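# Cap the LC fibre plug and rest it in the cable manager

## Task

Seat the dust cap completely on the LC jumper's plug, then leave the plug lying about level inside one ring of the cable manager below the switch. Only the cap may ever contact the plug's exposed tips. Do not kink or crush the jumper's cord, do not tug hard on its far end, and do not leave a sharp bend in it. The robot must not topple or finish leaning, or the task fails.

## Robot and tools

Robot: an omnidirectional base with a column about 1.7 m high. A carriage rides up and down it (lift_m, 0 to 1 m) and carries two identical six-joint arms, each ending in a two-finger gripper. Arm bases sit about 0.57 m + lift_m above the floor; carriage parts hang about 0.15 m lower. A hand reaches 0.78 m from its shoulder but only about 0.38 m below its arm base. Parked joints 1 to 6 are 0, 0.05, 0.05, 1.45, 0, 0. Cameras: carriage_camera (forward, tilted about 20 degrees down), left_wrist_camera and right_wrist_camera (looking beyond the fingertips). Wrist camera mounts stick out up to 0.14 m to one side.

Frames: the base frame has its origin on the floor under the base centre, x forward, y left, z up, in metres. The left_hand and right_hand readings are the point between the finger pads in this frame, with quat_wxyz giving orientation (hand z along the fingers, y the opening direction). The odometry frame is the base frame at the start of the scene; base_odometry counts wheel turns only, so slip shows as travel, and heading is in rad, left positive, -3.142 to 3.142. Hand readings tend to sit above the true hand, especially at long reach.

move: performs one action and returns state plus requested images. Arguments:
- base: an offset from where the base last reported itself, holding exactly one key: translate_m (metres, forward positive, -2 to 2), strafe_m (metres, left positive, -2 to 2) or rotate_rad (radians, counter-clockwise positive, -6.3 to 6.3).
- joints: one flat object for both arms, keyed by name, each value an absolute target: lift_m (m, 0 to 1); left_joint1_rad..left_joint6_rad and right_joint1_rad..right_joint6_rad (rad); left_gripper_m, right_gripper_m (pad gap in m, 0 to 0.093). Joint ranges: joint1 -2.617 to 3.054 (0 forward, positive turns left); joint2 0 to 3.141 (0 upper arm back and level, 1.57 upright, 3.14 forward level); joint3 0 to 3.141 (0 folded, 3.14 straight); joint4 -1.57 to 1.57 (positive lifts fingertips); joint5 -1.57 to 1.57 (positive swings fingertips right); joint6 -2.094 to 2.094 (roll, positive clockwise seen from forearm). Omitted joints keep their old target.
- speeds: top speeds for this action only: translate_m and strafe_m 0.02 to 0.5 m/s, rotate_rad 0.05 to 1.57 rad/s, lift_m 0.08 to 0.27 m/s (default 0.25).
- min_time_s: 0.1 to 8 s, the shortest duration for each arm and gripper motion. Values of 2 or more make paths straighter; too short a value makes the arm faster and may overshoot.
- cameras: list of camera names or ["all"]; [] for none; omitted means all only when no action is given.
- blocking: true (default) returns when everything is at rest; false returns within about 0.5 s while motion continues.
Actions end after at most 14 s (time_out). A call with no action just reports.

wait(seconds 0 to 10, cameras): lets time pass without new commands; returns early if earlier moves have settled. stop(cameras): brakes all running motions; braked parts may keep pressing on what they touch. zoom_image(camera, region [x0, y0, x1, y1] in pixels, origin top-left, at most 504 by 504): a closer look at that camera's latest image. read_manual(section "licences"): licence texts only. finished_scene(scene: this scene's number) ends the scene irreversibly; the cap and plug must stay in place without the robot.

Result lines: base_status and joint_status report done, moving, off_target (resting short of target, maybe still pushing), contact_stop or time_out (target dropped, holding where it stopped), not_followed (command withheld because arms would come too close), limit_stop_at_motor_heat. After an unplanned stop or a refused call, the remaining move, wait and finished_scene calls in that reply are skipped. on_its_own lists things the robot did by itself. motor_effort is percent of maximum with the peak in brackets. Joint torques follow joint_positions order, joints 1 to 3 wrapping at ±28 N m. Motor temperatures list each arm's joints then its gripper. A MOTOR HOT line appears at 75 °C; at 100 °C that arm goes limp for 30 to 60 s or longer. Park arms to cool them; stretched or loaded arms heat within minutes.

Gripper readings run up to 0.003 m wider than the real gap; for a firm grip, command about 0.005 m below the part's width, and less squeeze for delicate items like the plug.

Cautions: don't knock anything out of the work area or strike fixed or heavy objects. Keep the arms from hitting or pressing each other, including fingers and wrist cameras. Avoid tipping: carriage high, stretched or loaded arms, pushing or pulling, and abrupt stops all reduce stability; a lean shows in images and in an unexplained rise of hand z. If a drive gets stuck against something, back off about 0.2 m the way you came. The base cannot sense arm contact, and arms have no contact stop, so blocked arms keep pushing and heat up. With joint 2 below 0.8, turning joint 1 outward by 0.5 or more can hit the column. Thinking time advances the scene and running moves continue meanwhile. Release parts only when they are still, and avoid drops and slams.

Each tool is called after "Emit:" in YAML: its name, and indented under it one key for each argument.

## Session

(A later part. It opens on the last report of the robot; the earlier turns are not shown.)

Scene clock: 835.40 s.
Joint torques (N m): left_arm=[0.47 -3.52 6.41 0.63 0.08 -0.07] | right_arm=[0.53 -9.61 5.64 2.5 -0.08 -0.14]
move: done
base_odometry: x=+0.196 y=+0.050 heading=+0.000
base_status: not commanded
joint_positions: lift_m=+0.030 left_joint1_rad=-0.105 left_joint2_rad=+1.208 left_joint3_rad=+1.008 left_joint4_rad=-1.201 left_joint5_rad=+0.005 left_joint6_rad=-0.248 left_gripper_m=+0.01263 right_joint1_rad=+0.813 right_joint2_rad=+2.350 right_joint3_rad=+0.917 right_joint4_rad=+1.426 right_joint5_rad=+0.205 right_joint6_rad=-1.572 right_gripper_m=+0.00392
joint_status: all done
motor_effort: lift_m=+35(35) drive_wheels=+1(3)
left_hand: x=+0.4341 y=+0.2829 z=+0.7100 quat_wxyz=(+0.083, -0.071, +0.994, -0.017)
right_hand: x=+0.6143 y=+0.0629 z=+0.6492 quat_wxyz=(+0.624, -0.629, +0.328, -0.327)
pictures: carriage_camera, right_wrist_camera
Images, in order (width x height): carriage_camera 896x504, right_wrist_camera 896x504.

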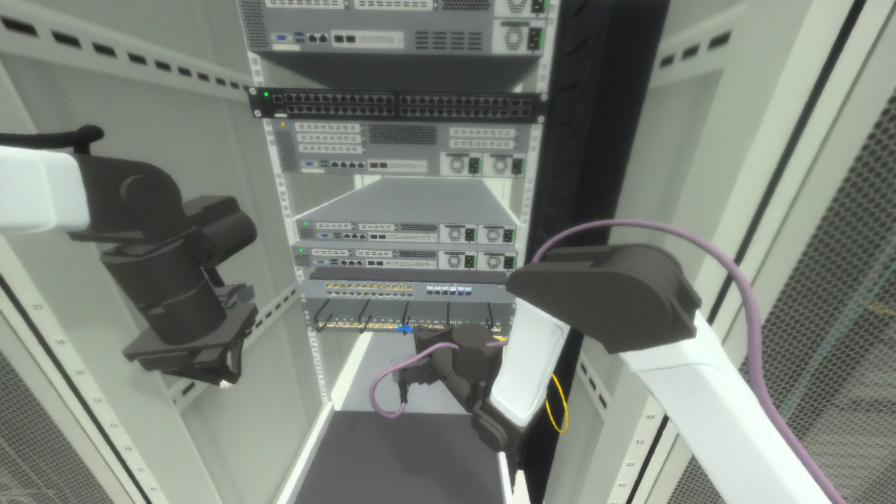

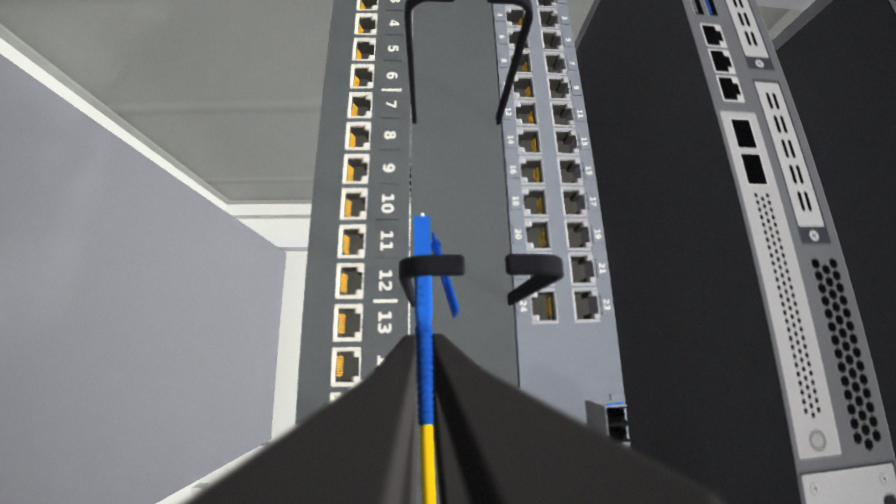

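Emit:
move:
  joints: {"right_joint1_rad": 0.836, "right_joint2_rad": 2.377, "right_joint3_rad": 0.967, "right_joint4_rad": 1.390, "right_joint5_rad": 0.231}
  min_time_s: 1.5
  cameras: ["right_wrist_camera"]

Emit:
zoom_image:
  camera: "right_wrist_camera"
  region: [330, 180, 520, 370]

Scene clock: 855.70 s.
Joint torques (N m): left_arm=[0.51 -3.52 6.38 0.62 0.07 -0.08] | right_arm=[0.64 -9.8 5.89 2.47 0.12 -0.13]
move: done
base_odometry: x=+0.196 y=+0.050 heading=+0.000
base_status: not commanded
joint_positions: lift_m=+0.030 left_joint1_rad=-0.105 left_joint2_rad=+1.208 left_joint3_rad=+1.008 left_joint4_rad=-1.201 left_joint5_rad=+0.005 left_joint6_rad=-0.248 left_gripper_m=+0.01263 right_joint1_rad=+0.829 right_joint2_rad=+2.357 right_joint3_rad=+0.949 right_joint4_rad=+1.404 right_joint5_rad=+0.222 right_joint6_rad=-1.572 right_gripper_m=+0.00392
joint_status: all done
motor_effort: lift_m=+34(35) drive_wheels=-1(7)
left_hand: x=+0.4341 y=+0.2829 z=+0.7100 quat_wxyz=(+0.083, -0.071, +0.994, -0.017)
right_hand: x=+0.6145 y=+0.0724 z=+0.6509 quat_wxyz=(+0.625, -0.628, +0.328, -0.328)
Images, in order (width x height): right_wrist_camera 896x504.

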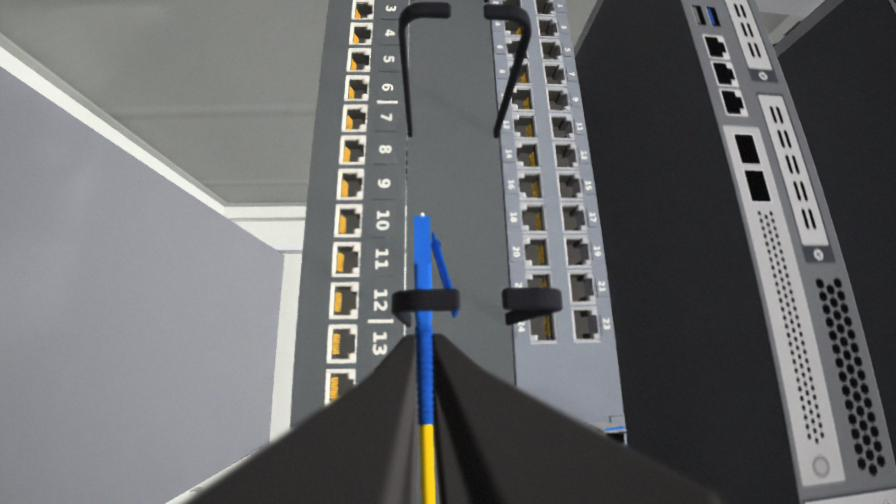

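Scaled by 2.653 from the camera's image (finer frame: 1280x720).

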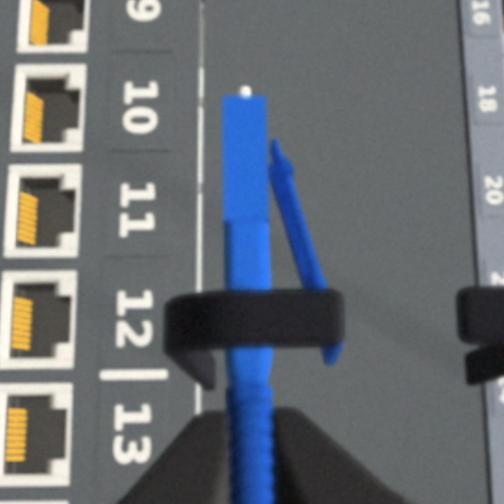

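Emit:
move:
  joints: {"right_gripper_m": 0.026}
  min_time_s: 1.0

Emit:
move:
  base: {"translate_m": -0.05}
  speeds: {"translate_m": 0.05}

Emit:
move:
  joints: {"lift_m": 0.0, "right_joint1_rad": 0.812, "right_joint2_rad": 2.285, "right_joint3_rad": 0.985, "right_joint4_rad": 1.295, "right_joint5_rad": 0.195, "right_joint6_rad": -1.581}
  min_time_s: 1.0
  cameras: ["carriage_camera", "right_wrist_camera"]

Emit:
zoom_image:
  camera: "right_wrist_camera"
  region: [320, 200, 520, 400]

Scene clock: 1006.27 s.
Joint torques (N m): left_arm=[0.49 -3.52 6.39 0.62 0.08 -0.08] | right_arm=[0.59 -9.8 5.9 2.46 0.1 -0.13]
move: done
base_odometry: x=+0.196 y=+0.050 heading=+0.000
base_status: not commanded
joint_positions: lift_m=+0.030 left_joint1_rad=-0.105 left_joint2_rad=+1.208 left_joint3_rad=+1.008 left_joint4_rad=-1.201 left_joint5_rad=+0.005 left_joint6_rad=-0.248 left_gripper_m=+0.01263 right_joint1_rad=+0.829 right_joint2_rad=+2.357 right_joint3_rad=+0.949 right_joint4_rad=+1.404 right_joint5_rad=+0.222 right_joint6_rad=-1.572 right_gripper_m=+0.02589
joint_status: all done
motor_effort: lift_m=+34(35) drive_wheels=+2(5)
left_hand: x=+0.4341 y=+0.2829 z=+0.7100 quat_wxyz=(+0.083, -0.071, +0.994, -0.017)
right_hand: x=+0.6146 y=+0.0723 z=+0.6509 quat_wxyz=(+0.625, -0.628, +0.328, -0.328)
pictures: none

Scene clock: 1007.77 s.
Joint torques (N m): left_arm=[0.49 -3.54 6.41 0.61 0.07 -0.09] | right_arm=[0.36 -9.91 5.71 2.49 0.09 -0.14]
move: done
base_odometry: x=+0.146 y=+0.050 heading=+0.000
base_status: done
joint_positions: lift_m=+0.030 left_joint1_rad=-0.105 left_joint2_rad=+1.208 left_joint3_rad=+1.008 left_joint4_rad=-1.201 left_joint5_rad=+0.005 left_joint6_rad=-0.248 left_gripper_m=+0.01263 right_joint1_rad=+0.832 right_joint2_rad=+2.357 right_joint3_rad=+0.950 right_joint4_rad=+1.401 right_joint5_rad=+0.223 right_joint6_rad=-1.572 right_gripper_m=+0.02589
joint_status: not commanded
motor_effort: lift_m=+34(35) drive_wheels=+1(11)
left_hand: x=+0.4343 y=+0.2829 z=+0.7101 quat_wxyz=(+0.083, -0.071, +0.994, -0.017)
right_hand: x=+0.6138 y=+0.0735 z=+0.6507 quat_wxyz=(+0.625, -0.629, +0.327, -0.327)
pictures: none

Scene clock: 1009.07 s.
Joint torques (N m): left_arm=[0.5 -3.44 6.46 0.61 0.08 -0.08] | right_arm=[-0.59 -14.3 6.15 2.44 -0.11 -0.13]
move: done
base_odometry: x=+0.146 y=+0.050 heading=+0.000
base_status: not commanded
joint_positions: lift_m=+0.001 left_joint1_rad=-0.105 left_joint2_rad=+1.208 left_joint3_rad=+1.007 left_joint4_rad=-1.202 left_joint5_rad=+0.005 left_joint6_rad=-0.248 left_gripper_m=+0.01263 right_joint1_rad=+0.817 right_joint2_rad=+2.313 right_joint3_rad=+0.968 right_joint4_rad=+1.312 right_joint5_rad=+0.205 right_joint6_rad=-1.573 right_gripper_m=+0.02589
joint_status: all done
motor_effort: lift_m=+34(36) drive_wheels=+6(7)
left_hand: x=+0.4338 y=+0.2829 z=+0.6802 quat_wxyz=(+0.082, -0.071, +0.994, -0.017)
right_hand: x=+0.6215 y=+0.0745 z=+0.6294 quat_wxyz=(+0.616, -0.639, +0.328, -0.324)
Images, in order (width x height): carriage_camera 896x504, right_wrist_camera 896x504.

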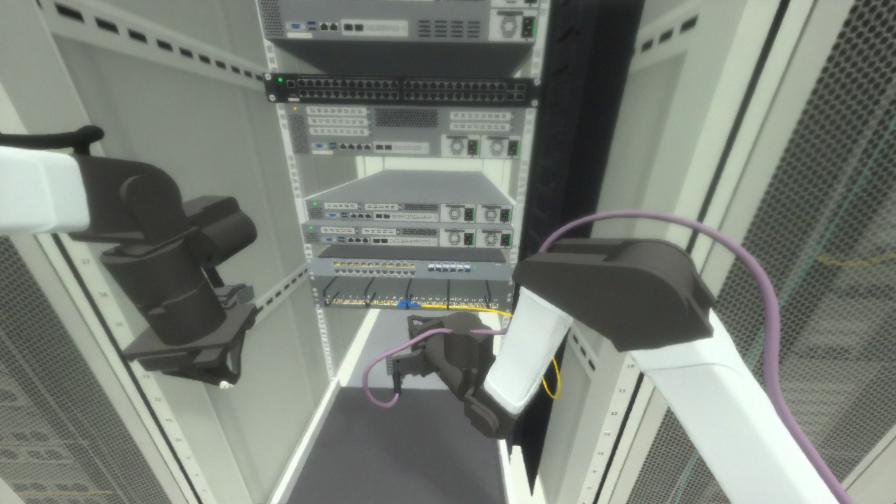

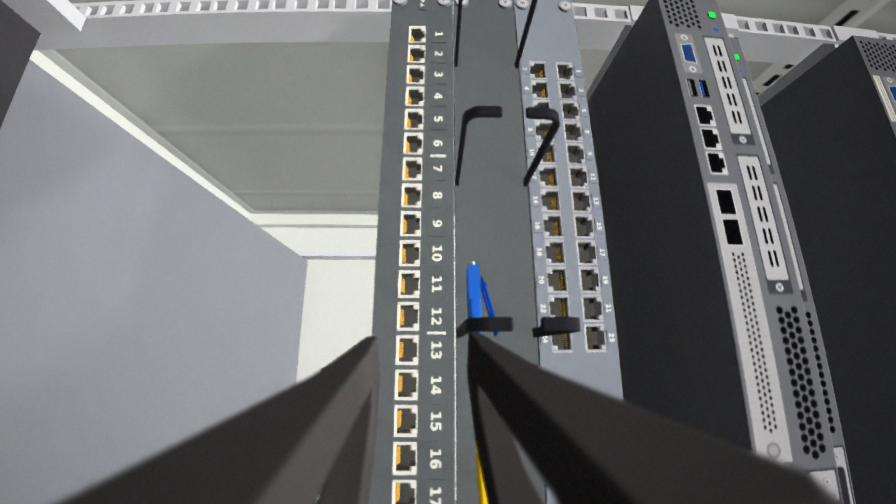

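Scaled by 2.520 from the camera's image (finer frame: 1280x720).

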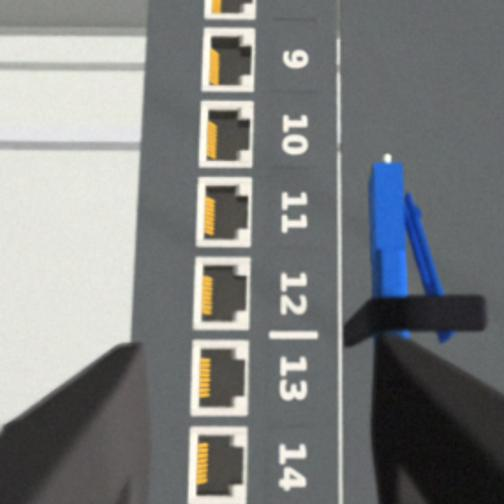

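Emit:
move:
  joints: {"right_joint1_rad": 0.803, "right_joint2_rad": 2.239, "right_joint3_rad": 0.985, "right_joint4_rad": 1.285}
  min_time_s: 0.8
  cameras: ["right_wrist_camera"]

Emit:
zoom_image:
  camera: "right_wrist_camera"
  region: [320, 200, 520, 400]

Scene clock: 1019.17 s.
Joint torques (N m): left_arm=[0.51 -3.54 6.52 0.63 0.08 -0.09] | right_arm=[-0.59 -14.35 6.34 2.44 -0.1 -0.13]
Motor temperatures (°C): left_arm=[29 47 47 32 29 33 36] | right_arm=[31 48 43 53 31 30 35]
move: done
base_odometry: x=+0.146 y=+0.050 heading=+0.000
base_status: not commanded
joint_positions: lift_m=+0.001 left_joint1_rad=-0.105 left_joint2_rad=+1.208 left_joint3_rad=+1.007 left_joint4_rad=-1.202 left_joint5_rad=+0.005 left_joint6_rad=-0.248 left_gripper_m=+0.01263 right_joint1_rad=+0.809 right_joint2_rad=+2.269 right_joint3_rad=+0.968 right_joint4_rad=+1.301 right_joint5_rad=+0.204 right_joint6_rad=-1.573 right_gripper_m=+0.02589
joint_status: all done
motor_effort: lift_m=+34(34) drive_wheels=+2(7)
left_hand: x=+0.4338 y=+0.2829 z=+0.6802 quat_wxyz=(+0.082, -0.071, +0.994, -0.017)
right_hand: x=+0.6256 y=+0.0719 z=+0.6505 quat_wxyz=(+0.626, -0.626, +0.328, -0.329)
Images, in order (width x height): right_wrist_camera 896x504.

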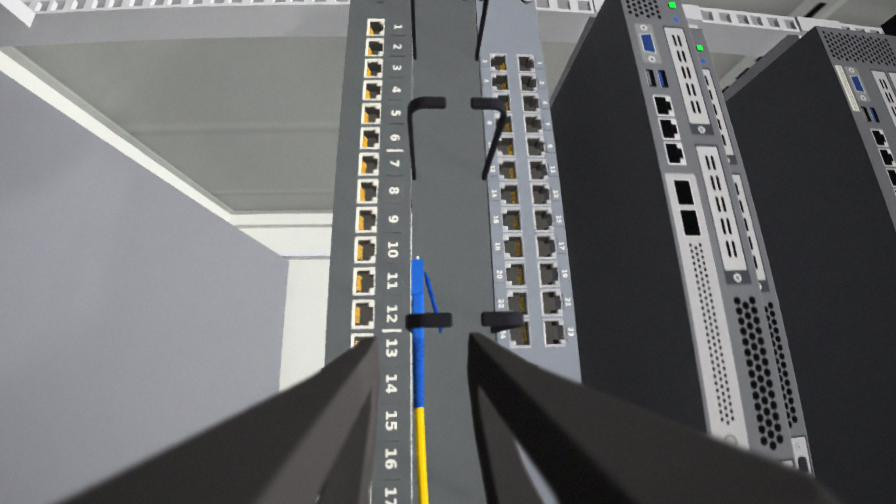

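Scaled by 2.520 from the camera's image (finer frame: 1280x720).

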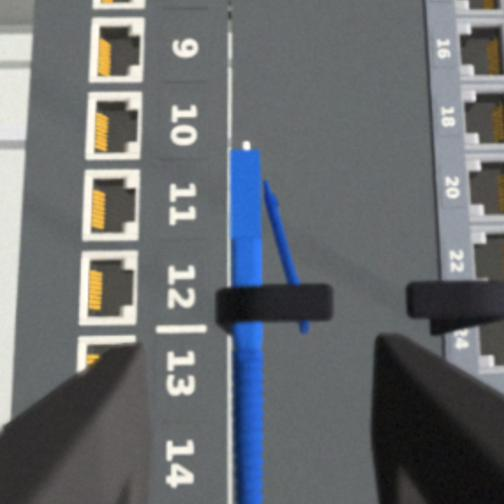

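Emit:
move:
  joints: {"right_joint1_rad": 0.735, "right_joint2_rad": 2.347, "right_joint3_rad": 1.126, "right_joint4_rad": 1.204, "right_joint5_rad": 0.122}
  min_time_s: 1.5
  cameras: ["right_wrist_camera"]

Emit:
zoom_image:
  camera: "right_wrist_camera"
  region: [320, 180, 520, 380]

Scene clock: 1027.57 s.
Joint torques (N m): left_arm=[0.5 -3.51 6.52 0.62 0.08 -0.08] | right_arm=[-0.59 -10.47 7.13 2.45 -0.1 -0.12]
move: done
base_odometry: x=+0.146 y=+0.050 heading=+0.000
base_status: not commanded
joint_positions: lift_m=+0.001 left_joint1_rad=-0.105 left_joint2_rad=+1.208 left_joint3_rad=+1.007 left_joint4_rad=-1.202 left_joint5_rad=+0.005 left_joint6_rad=-0.248 left_gripper_m=+0.01263 right_joint1_rad=+0.740 right_joint2_rad=+2.326 right_joint3_rad=+1.105 right_joint4_rad=+1.220 right_joint5_rad=+0.132 right_joint6_rad=-1.573 right_gripper_m=+0.02589
joint_status: all done
motor_effort: lift_m=+34(34) drive_wheels=+1(6)
left_hand: x=+0.4338 y=+0.2829 z=+0.6802 quat_wxyz=(+0.082, -0.071, +0.994, -0.017)
right_hand: x=+0.6647 y=+0.0727 z=+0.6507 quat_wxyz=(+0.626, -0.627, +0.327, -0.328)
Images, in order (width x height): right_wrist_camera 896x504.

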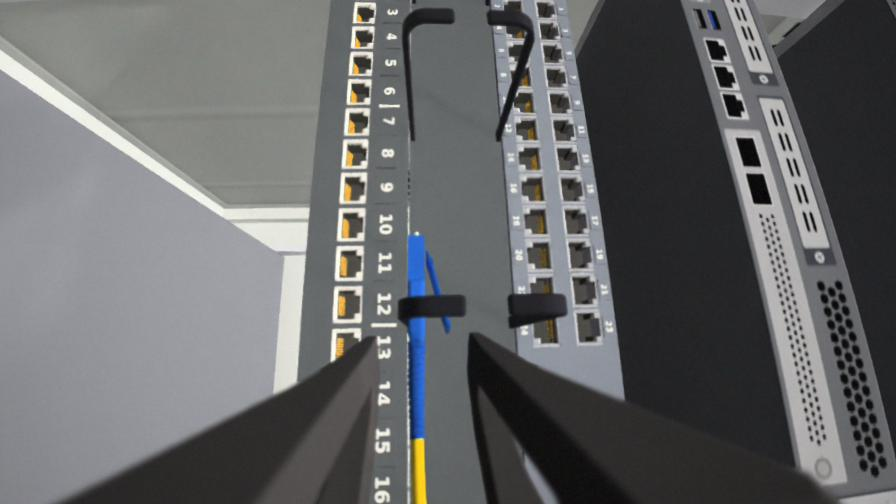

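Scaled by 2.520 from the camera's image (finer frame: 1280x720).

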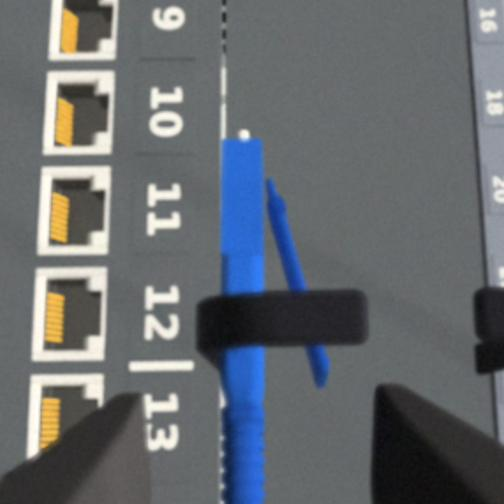

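Emit:
move:
  joints: {"right_joint1_rad": 0.727}
  min_time_s: 0.5

Emit:
move:
  joints: {"right_gripper_m": 0.0}
  min_time_s: 2
  cameras: ["right_wrist_camera"]

Emit:
zoom_image:
  camera: "right_wrist_camera"
  region: [320, 180, 520, 380]

Scene clock: 1035.73 s.
Joint torques (N m): left_arm=[0.5 -3.51 6.53 0.63 0.08 -0.08] | right_arm=[-0.61 -10.48 7.12 2.45 -0.1 -0.12]
move: done
base_odometry: x=+0.146 y=+0.050 heading=+0.000
base_status: not commanded
joint_positions: lift_m=+0.001 left_joint1_rad=-0.105 left_joint2_rad=+1.208 left_joint3_rad=+1.007 left_joint4_rad=-1.202 left_joint5_rad=+0.005 left_joint6_rad=-0.248 left_gripper_m=+0.01263 right_joint1_rad=+0.733 right_joint2_rad=+2.326 right_joint3_rad=+1.105 right_joint4_rad=+1.220 right_joint5_rad=+0.132 right_joint6_rad=-1.573 right_gripper_m=+0.02589
joint_status: all done
motor_effort: lift_m=+34(34) drive_wheels=+4(7)
left_hand: x=+0.4338 y=+0.2829 z=+0.6802 quat_wxyz=(+0.082, -0.071, +0.994, -0.017)
right_hand: x=+0.6675 y=+0.0694 z=+0.6507 quat_wxyz=(+0.625, -0.626, +0.329, -0.330)
pictures: none

Scene clock: 1038.00 s.
Joint torques (N m): left_arm=[0.49 -3.51 6.5 0.62 0.08 -0.09] | right_arm=[-0.61 -10.45 7.13 2.46 -0.1 -0.12]
move: done
base_odometry: x=+0.146 y=+0.050 heading=+0.000
base_status: not commanded
joint_positions: lift_m=+0.001 left_joint1_rad=-0.105 left_joint2_rad=+1.208 left_joint3_rad=+1.007 left_joint4_rad=-1.202 left_joint5_rad=+0.005 left_joint6_rad=-0.248 left_gripper_m=+0.01263 right_joint1_rad=+0.733 right_joint2_rad=+2.326 right_joint3_rad=+1.105 right_joint4_rad=+1.218 right_joint5_rad=+0.132 right_joint6_rad=-1.573 right_gripper_m=+0.00394
joint_status: all done
motor_effort: lift_m=+34(34) drive_wheels=+3(6)
left_hand: x=+0.4338 y=+0.2829 z=+0.6802 quat_wxyz=(+0.082, -0.071, +0.994, -0.017)
right_hand: x=+0.6675 y=+0.0694 z=+0.6502 quat_wxyz=(+0.625, -0.627, +0.329, -0.330)
Images, in order (width x height): right_wrist_camera 896x504.

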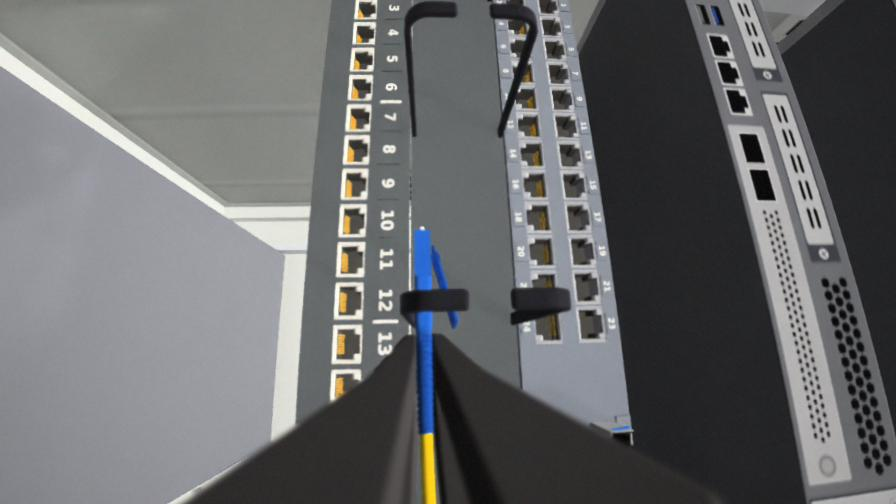

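Scaled by 2.520 from the camera's image (finer frame: 1280x720).

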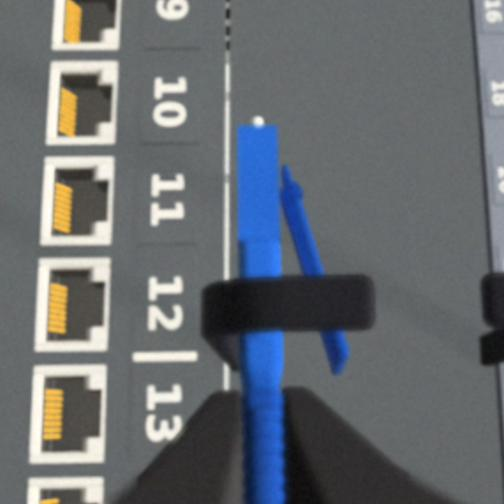

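Emit:
move:
  joints: {"right_gripper_m": 0.012}
  min_time_s: 1.0

Emit:
move:
  joints: {"right_joint1_rad": 0.714}
  min_time_s: 0.5

Emit:
move:
  joints: {"right_gripper_m": 0.0}
  min_time_s: 1.0
  cameras: ["right_wrist_camera"]

Emit:
zoom_image:
  camera: "right_wrist_camera"
  region: [320, 180, 520, 380]

Scene clock: 1068.83 s.
Joint torques (N m): left_arm=[0.5 -3.49 6.5 0.63 0.08 -0.07] | right_arm=[-0.59 -10.47 7.12 2.47 -0.1 -0.13]
Motor temperatures (°C): left_arm=[29 46 48 32 29 33 36] | right_arm=[31 50 44 55 31 30 35]
move: done
base_odometry: x=+0.146 y=+0.050 heading=+0.000
base_status: not commanded
joint_positions: lift_m=+0.001 left_joint1_rad=-0.105 left_joint2_rad=+1.208 left_joint3_rad=+1.007 left_joint4_rad=-1.202 left_joint5_rad=+0.005 left_joint6_rad=-0.248 left_gripper_m=+0.01263 right_joint1_rad=+0.733 right_joint2_rad=+2.326 right_joint3_rad=+1.105 right_joint4_rad=+1.218 right_joint5_rad=+0.132 right_joint6_rad=-1.573 right_gripper_m=+0.01189
joint_status: all done
motor_effort: lift_m=+34(34) drive_wheels=+2(7)
left_hand: x=+0.4338 y=+0.2829 z=+0.6802 quat_wxyz=(+0.082, -0.071, +0.994, -0.017)
right_hand: x=+0.6675 y=+0.0694 z=+0.6502 quat_wxyz=(+0.625, -0.627, +0.329, -0.330)
pictures: none

Scene clock: 1069.63 s.
Joint torques (N m): left_arm=[0.49 -3.49 6.53 0.63 0.08 -0.08] | right_arm=[-0.51 -10.47 7.09 2.47 -0.1 -0.12]
Motor temperatures (°C): left_arm=[29 46 48 32 29 33 36] | right_arm=[31 50 44 55 31 30 35]
move: done
base_odometry: x=+0.146 y=+0.050 heading=+0.000
base_status: not commanded
joint_positions: lift_m=+0.001 left_joint1_rad=-0.105 left_joint2_rad=+1.208 left_joint3_rad=+1.007 left_joint4_rad=-1.202 left_joint5_rad=+0.005 left_joint6_rad=-0.248 left_gripper_m=+0.01263 right_joint1_rad=+0.719 right_joint2_rad=+2.326 right_joint3_rad=+1.105 right_joint4_rad=+1.218 right_joint5_rad=+0.131 right_joint6_rad=-1.573 right_gripper_m=+0.01189
joint_status: all done
motor_effort: lift_m=+34(34) drive_wheels=+1(5)
left_hand: x=+0.4338 y=+0.2829 z=+0.6802 quat_wxyz=(+0.082, -0.071, +0.994, -0.017)
right_hand: x=+0.6727 y=+0.0631 z=+0.6502 quat_wxyz=(+0.622, -0.625, +0.333, -0.334)
pictures: none

Scene clock: 1070.90 s.
Joint torques (N m): left_arm=[0.51 -3.52 6.52 0.63 0.08 -0.08] | right_arm=[-0.51 -10.47 7.1 2.47 -0.09 -0.12]
Motor temperatures (°C): left_arm=[29 46 48 32 29 33 36] | right_arm=[31 50 44 55 31 30 35]
move: done
base_odometry: x=+0.146 y=+0.050 heading=+0.000
base_status: not commanded
joint_positions: lift_m=+0.001 left_joint1_rad=-0.105 left_joint2_rad=+1.208 left_joint3_rad=+1.007 left_joint4_rad=-1.202 left_joint5_rad=+0.005 left_joint6_rad=-0.248 left_gripper_m=+0.01263 right_joint1_rad=+0.719 right_joint2_rad=+2.326 right_joint3_rad=+1.105 right_joint4_rad=+1.218 right_joint5_rad=+0.131 right_joint6_rad=-1.573 right_gripper_m=+0.00371
joint_status: all done
motor_effort: lift_m=+34(34) drive_wheels=+2(6)
left_hand: x=+0.4338 y=+0.2829 z=+0.6802 quat_wxyz=(+0.082, -0.071, +0.994, -0.017)
right_hand: x=+0.6727 y=+0.0631 z=+0.6502 quat_wxyz=(+0.622, -0.625, +0.333, -0.334)
Images, in order (width x height): right_wrist_camera 896x504.

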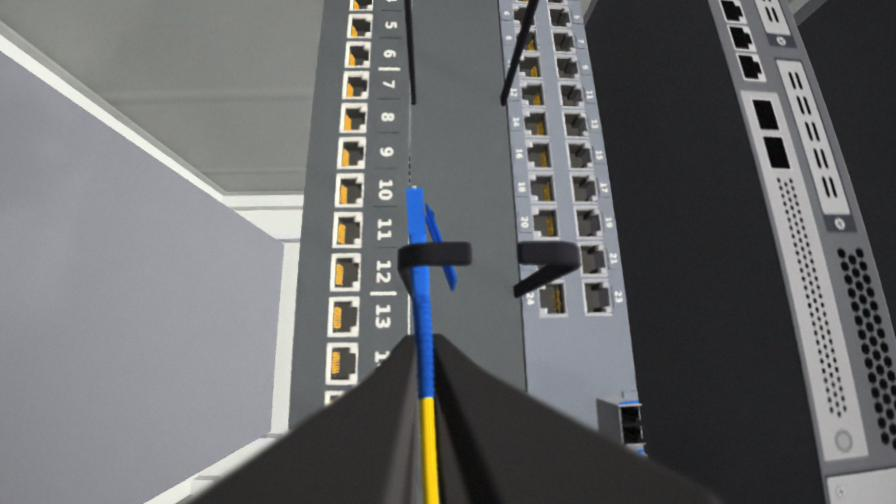

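Scaled by 2.520 from the camera's image (finer frame: 1280x720).

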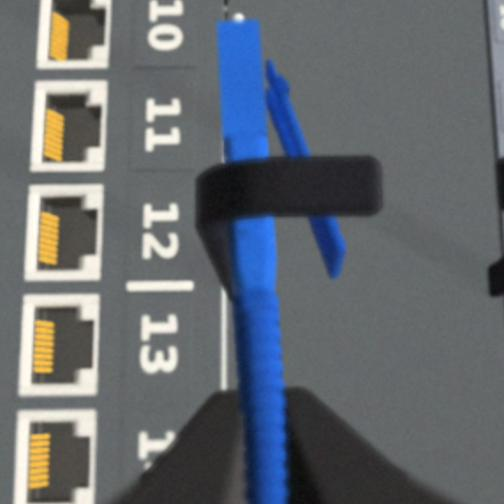

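Emit:
move:
  joints: {"right_joint1_rad": 0.7325, "right_joint2_rad": 2.492, "right_joint3_rad": 1.175, "right_joint4_rad": 1.516, "right_joint5_rad": 0.094, "right_joint6_rad": -1.739}
  min_time_s: 2
  cameras: ["right_wrist_camera"]

Emit:
zoom_image:
  camera: "right_wrist_camera"
  region: [320, 140, 540, 360]

Scene clock: 1084.27 s.
Joint torques (N m): left_arm=[0.53 -3.49 6.54 0.63 0.08 -0.08] | right_arm=[0.64 -10.86 6.42 2.58 -0.12 -0.14]
Motor temperatures (°C): left_arm=[29 46 48 32 29 33 36] | right_arm=[31 50 44 55 31 30 35]
move: done
base_odometry: x=+0.146 y=+0.050 heading=+0.000
base_status: not commanded
joint_positions: lift_m=+0.001 left_joint1_rad=-0.105 left_joint2_rad=+1.208 left_joint3_rad=+1.007 left_joint4_rad=-1.202 left_joint5_rad=+0.005 left_joint6_rad=-0.248 left_gripper_m=+0.01263 right_joint1_rad=+0.726 right_joint2_rad=+2.471 right_joint3_rad=+1.156 right_joint4_rad=+1.511 right_joint5_rad=+0.105 right_joint6_rad=-1.729 right_gripper_m=+0.00371
joint_status: all done
motor_effort: lift_m=+34(34) drive_wheels=+4(7)
left_hand: x=+0.4338 y=+0.2829 z=+0.6802 quat_wxyz=(+0.082, -0.071, +0.994, -0.017)
right_hand: x=+0.6681 y=+0.0704 z=+0.6583 quat_wxyz=(+0.661, -0.583, +0.252, -0.400)
Images, in order (width x height): right_wrist_camera 896x504.

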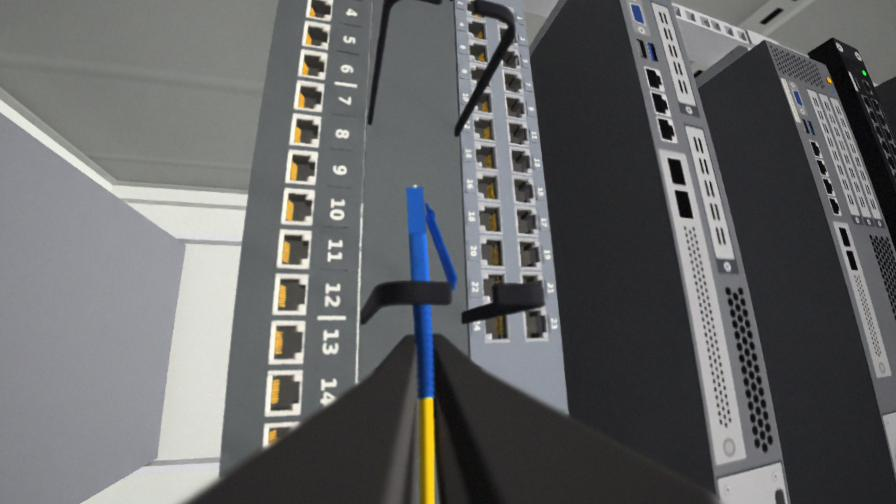

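Scaled by 2.291 from the camera's image (finer frame: 1280x720).

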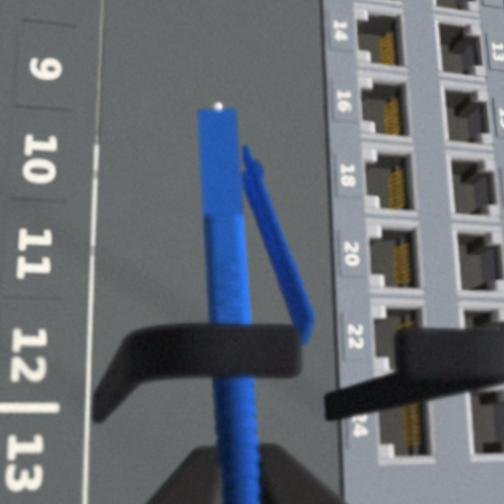

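Emit:
move:
  joints: {"left_joint1_rad": -0.458, "left_joint2_rad": 1.853, "left_joint3_rad": 1.843, "left_joint4_rad": -1.343, "left_joint5_rad": -0.093, "left_joint6_rad": -2.017}
  min_time_s: 1.5
  cameras: ["all"]

Scene clock: 1139.33 s.
Joint torques (N m): left_arm=[-0.46 -6.91 10.07 0.45 -0.17 -0.08] | right_arm=[0.64 -10.88 6.11 2.53 -0.1 -0.14]
Motor temperatures (°C): left_arm=[29 45 48 32 29 33 36] | right_arm=[31 52 44 56 31 30 36]
move: done
base_odometry: x=+0.146 y=+0.050 heading=+0.000
base_status: not commanded
joint_positions: lift_m=+0.001 left_joint1_rad=-0.451 left_joint2_rad=+1.840 left_joint3_rad=+1.807 left_joint4_rad=-1.332 left_joint5_rad=-0.079 left_joint6_rad=-2.005 left_gripper_m=+0.01263 right_joint1_rad=+0.726 right_joint2_rad=+2.471 right_joint3_rad=+1.159 right_joint4_rad=+1.515 right_joint5_rad=+0.103 right_joint6_rad=-1.730 right_gripper_m=+0.00371
joint_status: all done
motor_effort: lift_m=+34(34) drive_wheels=+2(6)
left_hand: x=+0.5701 y=+0.1501 z=+0.7323 quat_wxyz=(+0.071, -0.700, +0.706, -0.084)
right_hand: x=+0.6682 y=+0.0709 z=+0.6606 quat_wxyz=(+0.663, -0.581, +0.250, -0.401)
pictures: carriage_camera, left_wrist_camera, right_wrist_camera
Images, in order (width x height): carriage_camera 896x504, left_wrist_camera 896x504, right_wrist_camera 896x504.

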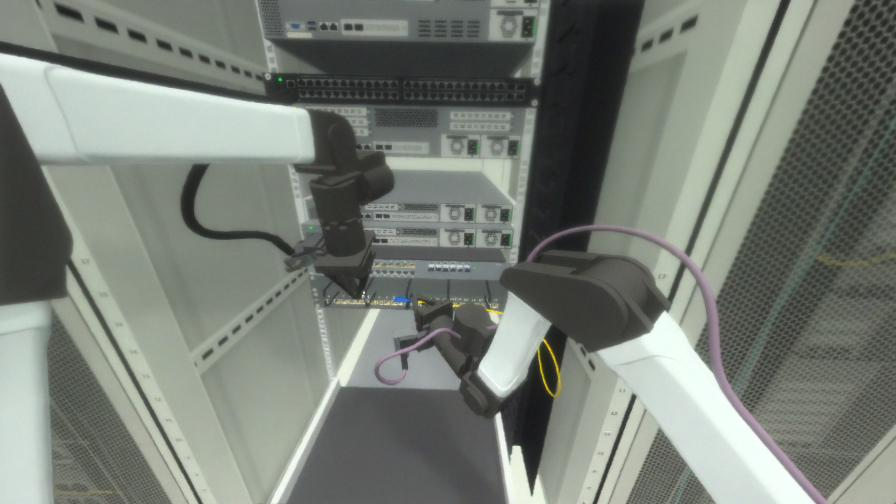

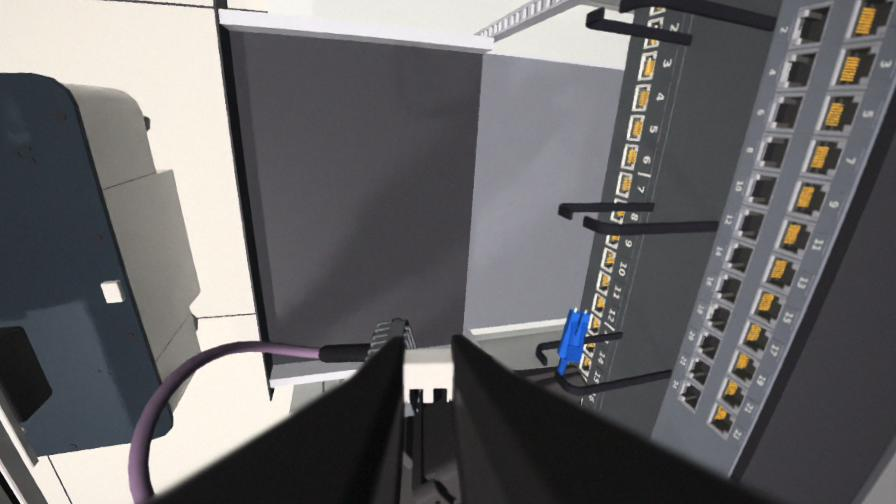

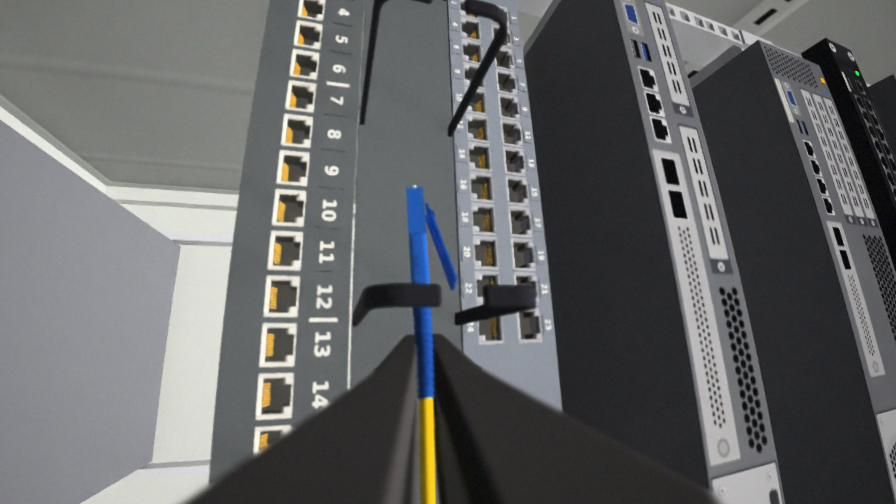

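Emit:
zoom_image:
  camera: "left_wrist_camera"
  region: [380, 290, 640, 440]

Scaled by 1.938 from the camera's image (finer frame: 1280x720).

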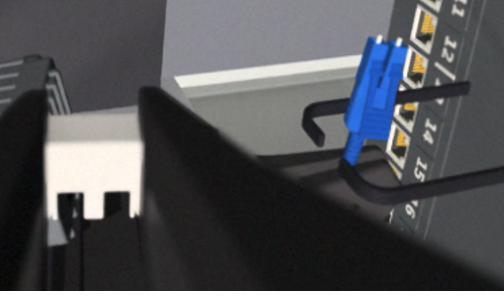

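Emit:
move:
  joints: {"left_joint1_rad": -0.3645, "left_joint2_rad": 2.217, "left_joint3_rad": 2.070, "left_joint4_rad": -1.177, "left_joint5_rad": -0.080, "left_joint6_rad": -1.922}
  min_time_s: 2
  cameras: ["left_wrist_camera", "right_wrist_camera"]

Emit:
zoom_image:
  camera: "left_wrist_camera"
  region: [340, 310, 520, 490]

Emit:
zoom_image:
  camera: "right_wrist_camera"
  region: [330, 80, 530, 280]

Scene clock: 1178.10 s.
Joint torques (N m): left_arm=[0.81 -9.02 10.28 0.79 -0.05 0.14] | right_arm=[0.62 -10.92 6.13 2.56 -0.1 -0.14]
Motor temperatures (°C): left_arm=[29 47 53 32 29 33 36] | right_arm=[31 52 43 55 31 30 36]
move: done
base_odometry: x=+0.146 y=+0.050 heading=+0.000
base_status: not commanded
joint_positions: lift_m=+0.001 left_joint1_rad=-0.374 left_joint2_rad=+2.194 left_joint3_rad=+2.034 left_joint4_rad=-1.194 left_joint5_rad=-0.079 left_joint6_rad=-1.934 left_gripper_m=+0.01263 right_joint1_rad=+0.726 right_joint2_rad=+2.471 right_joint3_rad=+1.159 right_joint4_rad=+1.515 right_joint5_rad=+0.103 right_joint6_rad=-1.730 right_gripper_m=+0.00371
joint_status: all done
motor_effort: lift_m=+34(34) drive_wheels=+1(8)
left_hand: x=+0.6660 y=+0.1449 z=+0.6607 quat_wxyz=(+0.079, -0.702, +0.703, -0.083)
right_hand: x=+0.6682 y=+0.0709 z=+0.6606 quat_wxyz=(+0.663, -0.581, +0.250, -0.401)
Images, in order (width x height): left_wrist_camera 896x504, right_wrist_camera 896x504.

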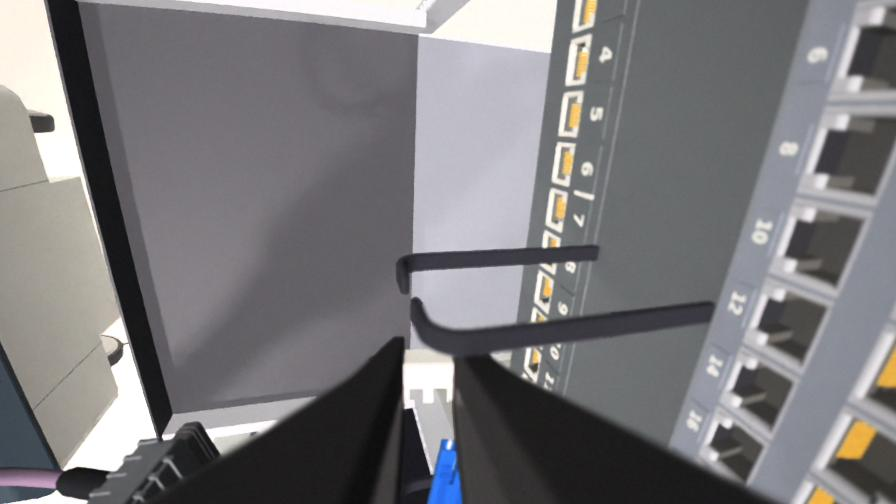

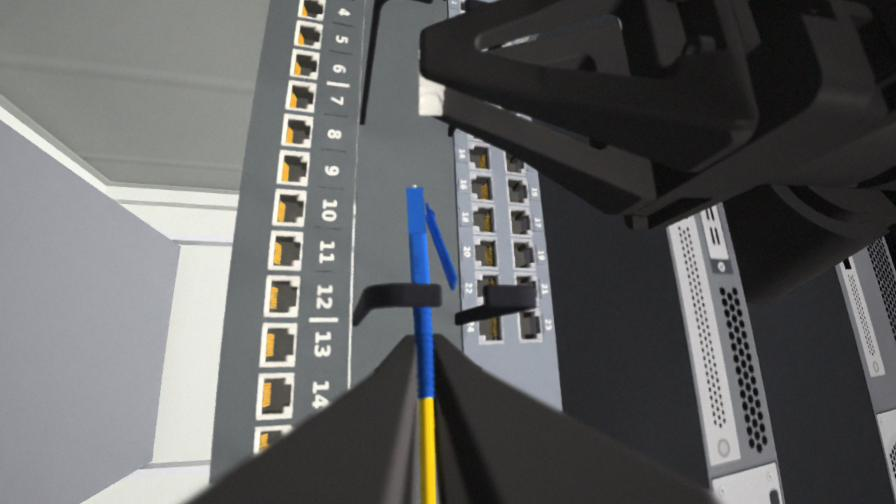

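Scaled by 2.800 from the camera's image (finer frame: 1280x720).

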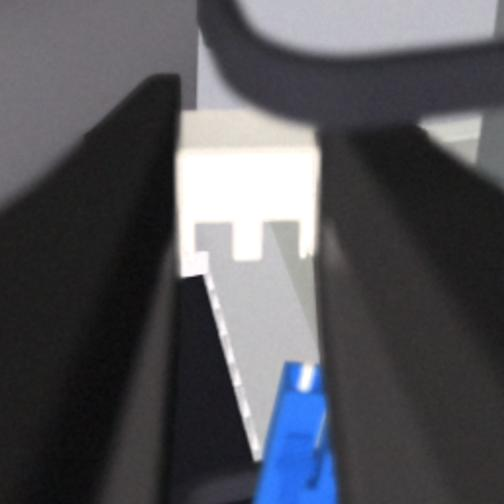

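Scaled by 2.520 from the camera's image (finer frame: 1280x720).

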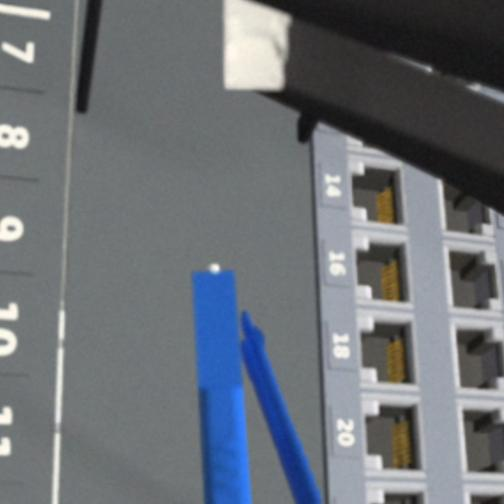

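Emit:
move:
  joints: {"right_joint1_rad": 0.681, "right_joint2_rad": 2.432, "right_joint3_rad": 1.125, "right_joint5_rad": -0.051, "right_joint6_rad": -1.695}
  min_time_s: 1.5
  cameras: ["left_wrist_camera", "right_wrist_camera", "carriage_camera"]

Emit:
zoom_image:
  camera: "left_wrist_camera"
  region: [340, 324, 520, 504]

Emit:
zoom_image:
  camera: "right_wrist_camera"
  region: [330, 80, 530, 280]

Emit:
zoom_image:
  camera: "carriage_camera"
  region: [280, 200, 500, 360]

Scene clock: 1277.27 s.
Joint torques (N m): left_arm=[0.79 -8.99 10.28 0.78 -0.05 0.13] | right_arm=[-0.58 -15.84 3.69 2.54 -0.11 0.07]
Motor temperatures (°C): left_arm=[29 52 56 32 29 33 36] | right_arm=[31 54 42 54 31 30 36]
move: done
base_odometry: x=+0.146 y=+0.050 heading=+0.000
base_status: not commanded
joint_positions: lift_m=+0.001 left_joint1_rad=-0.374 left_joint2_rad=+2.194 left_joint3_rad=+2.034 left_joint4_rad=-1.194 left_joint5_rad=-0.079 left_joint6_rad=-1.933 left_gripper_m=+0.01263 right_joint1_rad=+0.687 right_joint2_rad=+2.465 right_joint3_rad=+1.137 right_joint4_rad=+1.516 right_joint5_rad=-0.040 right_joint6_rad=-1.706 right_gripper_m=+0.00371
joint_status: all done
motor_effort: lift_m=+34(34) drive_wheels=+4(9)
left_hand: x=+0.6660 y=+0.1449 z=+0.6607 quat_wxyz=(+0.079, -0.702, +0.703, -0.083)
right_hand: x=+0.6644 y=+0.0702 z=+0.6561 quat_wxyz=(+0.678, -0.599, +0.219, -0.364)
pictures: carriage_camera, left_wrist_camera, right_wrist_camera
Images, in order (width x height): carriage_camera 896x504, left_wrist_camera 896x504, right_wrist_camera 896x504.

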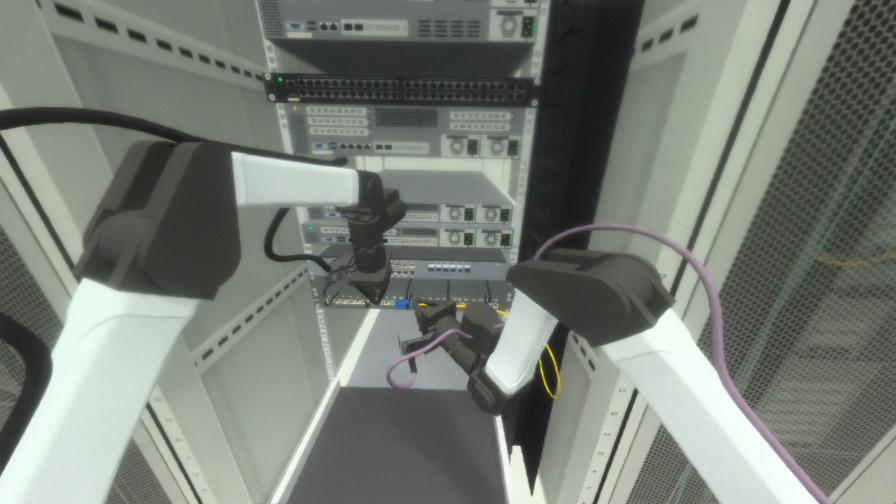

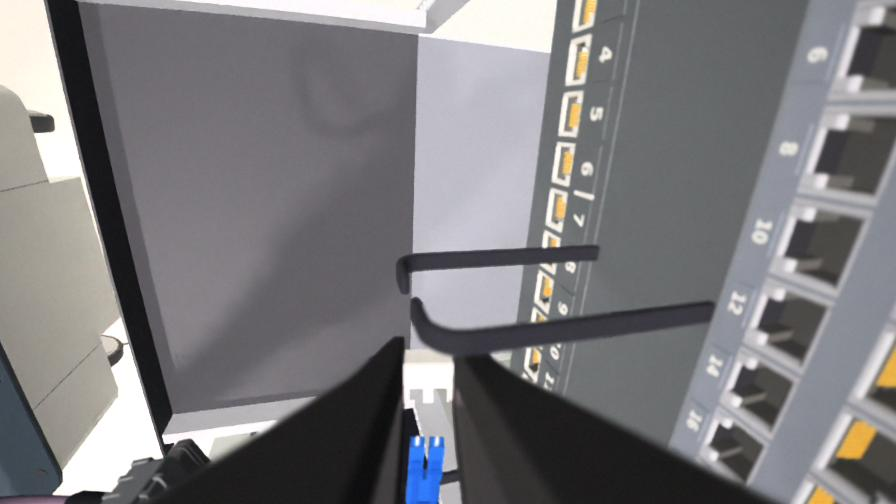

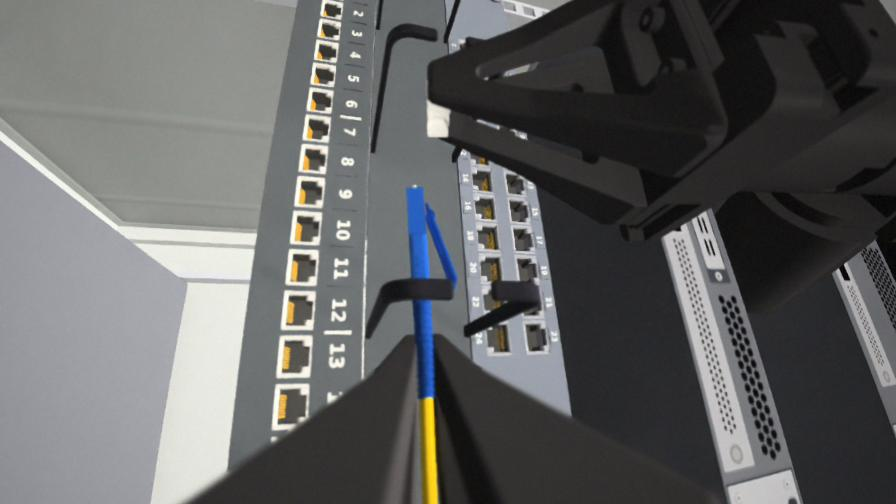

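Scaled by 2.800 from the camera's image (finer frame: 1280x720).

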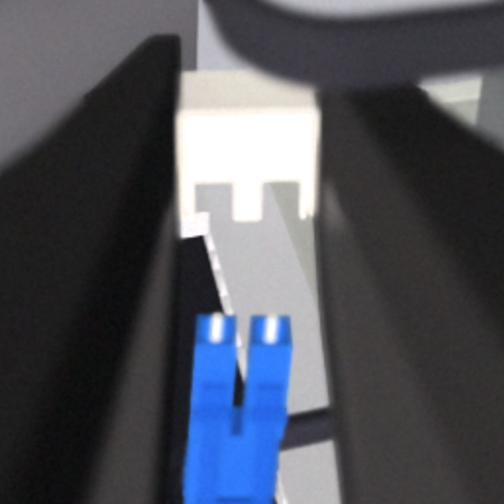

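Scaled by 2.520 from the camera's image (finer frame: 1280x720).

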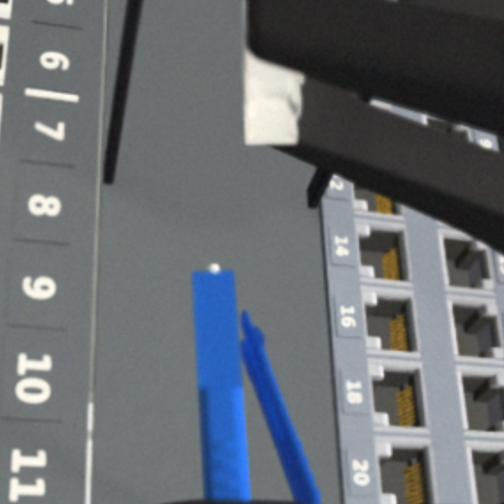

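Scaled by 2.291 from the camera's image (finer frame: 1280x720).

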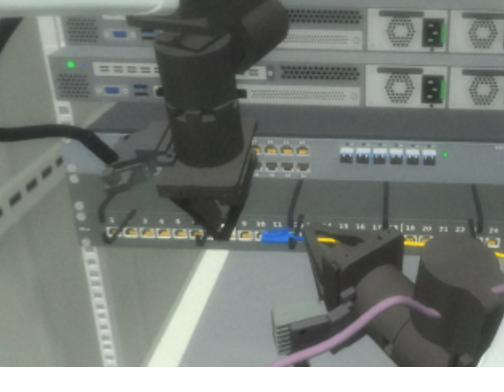

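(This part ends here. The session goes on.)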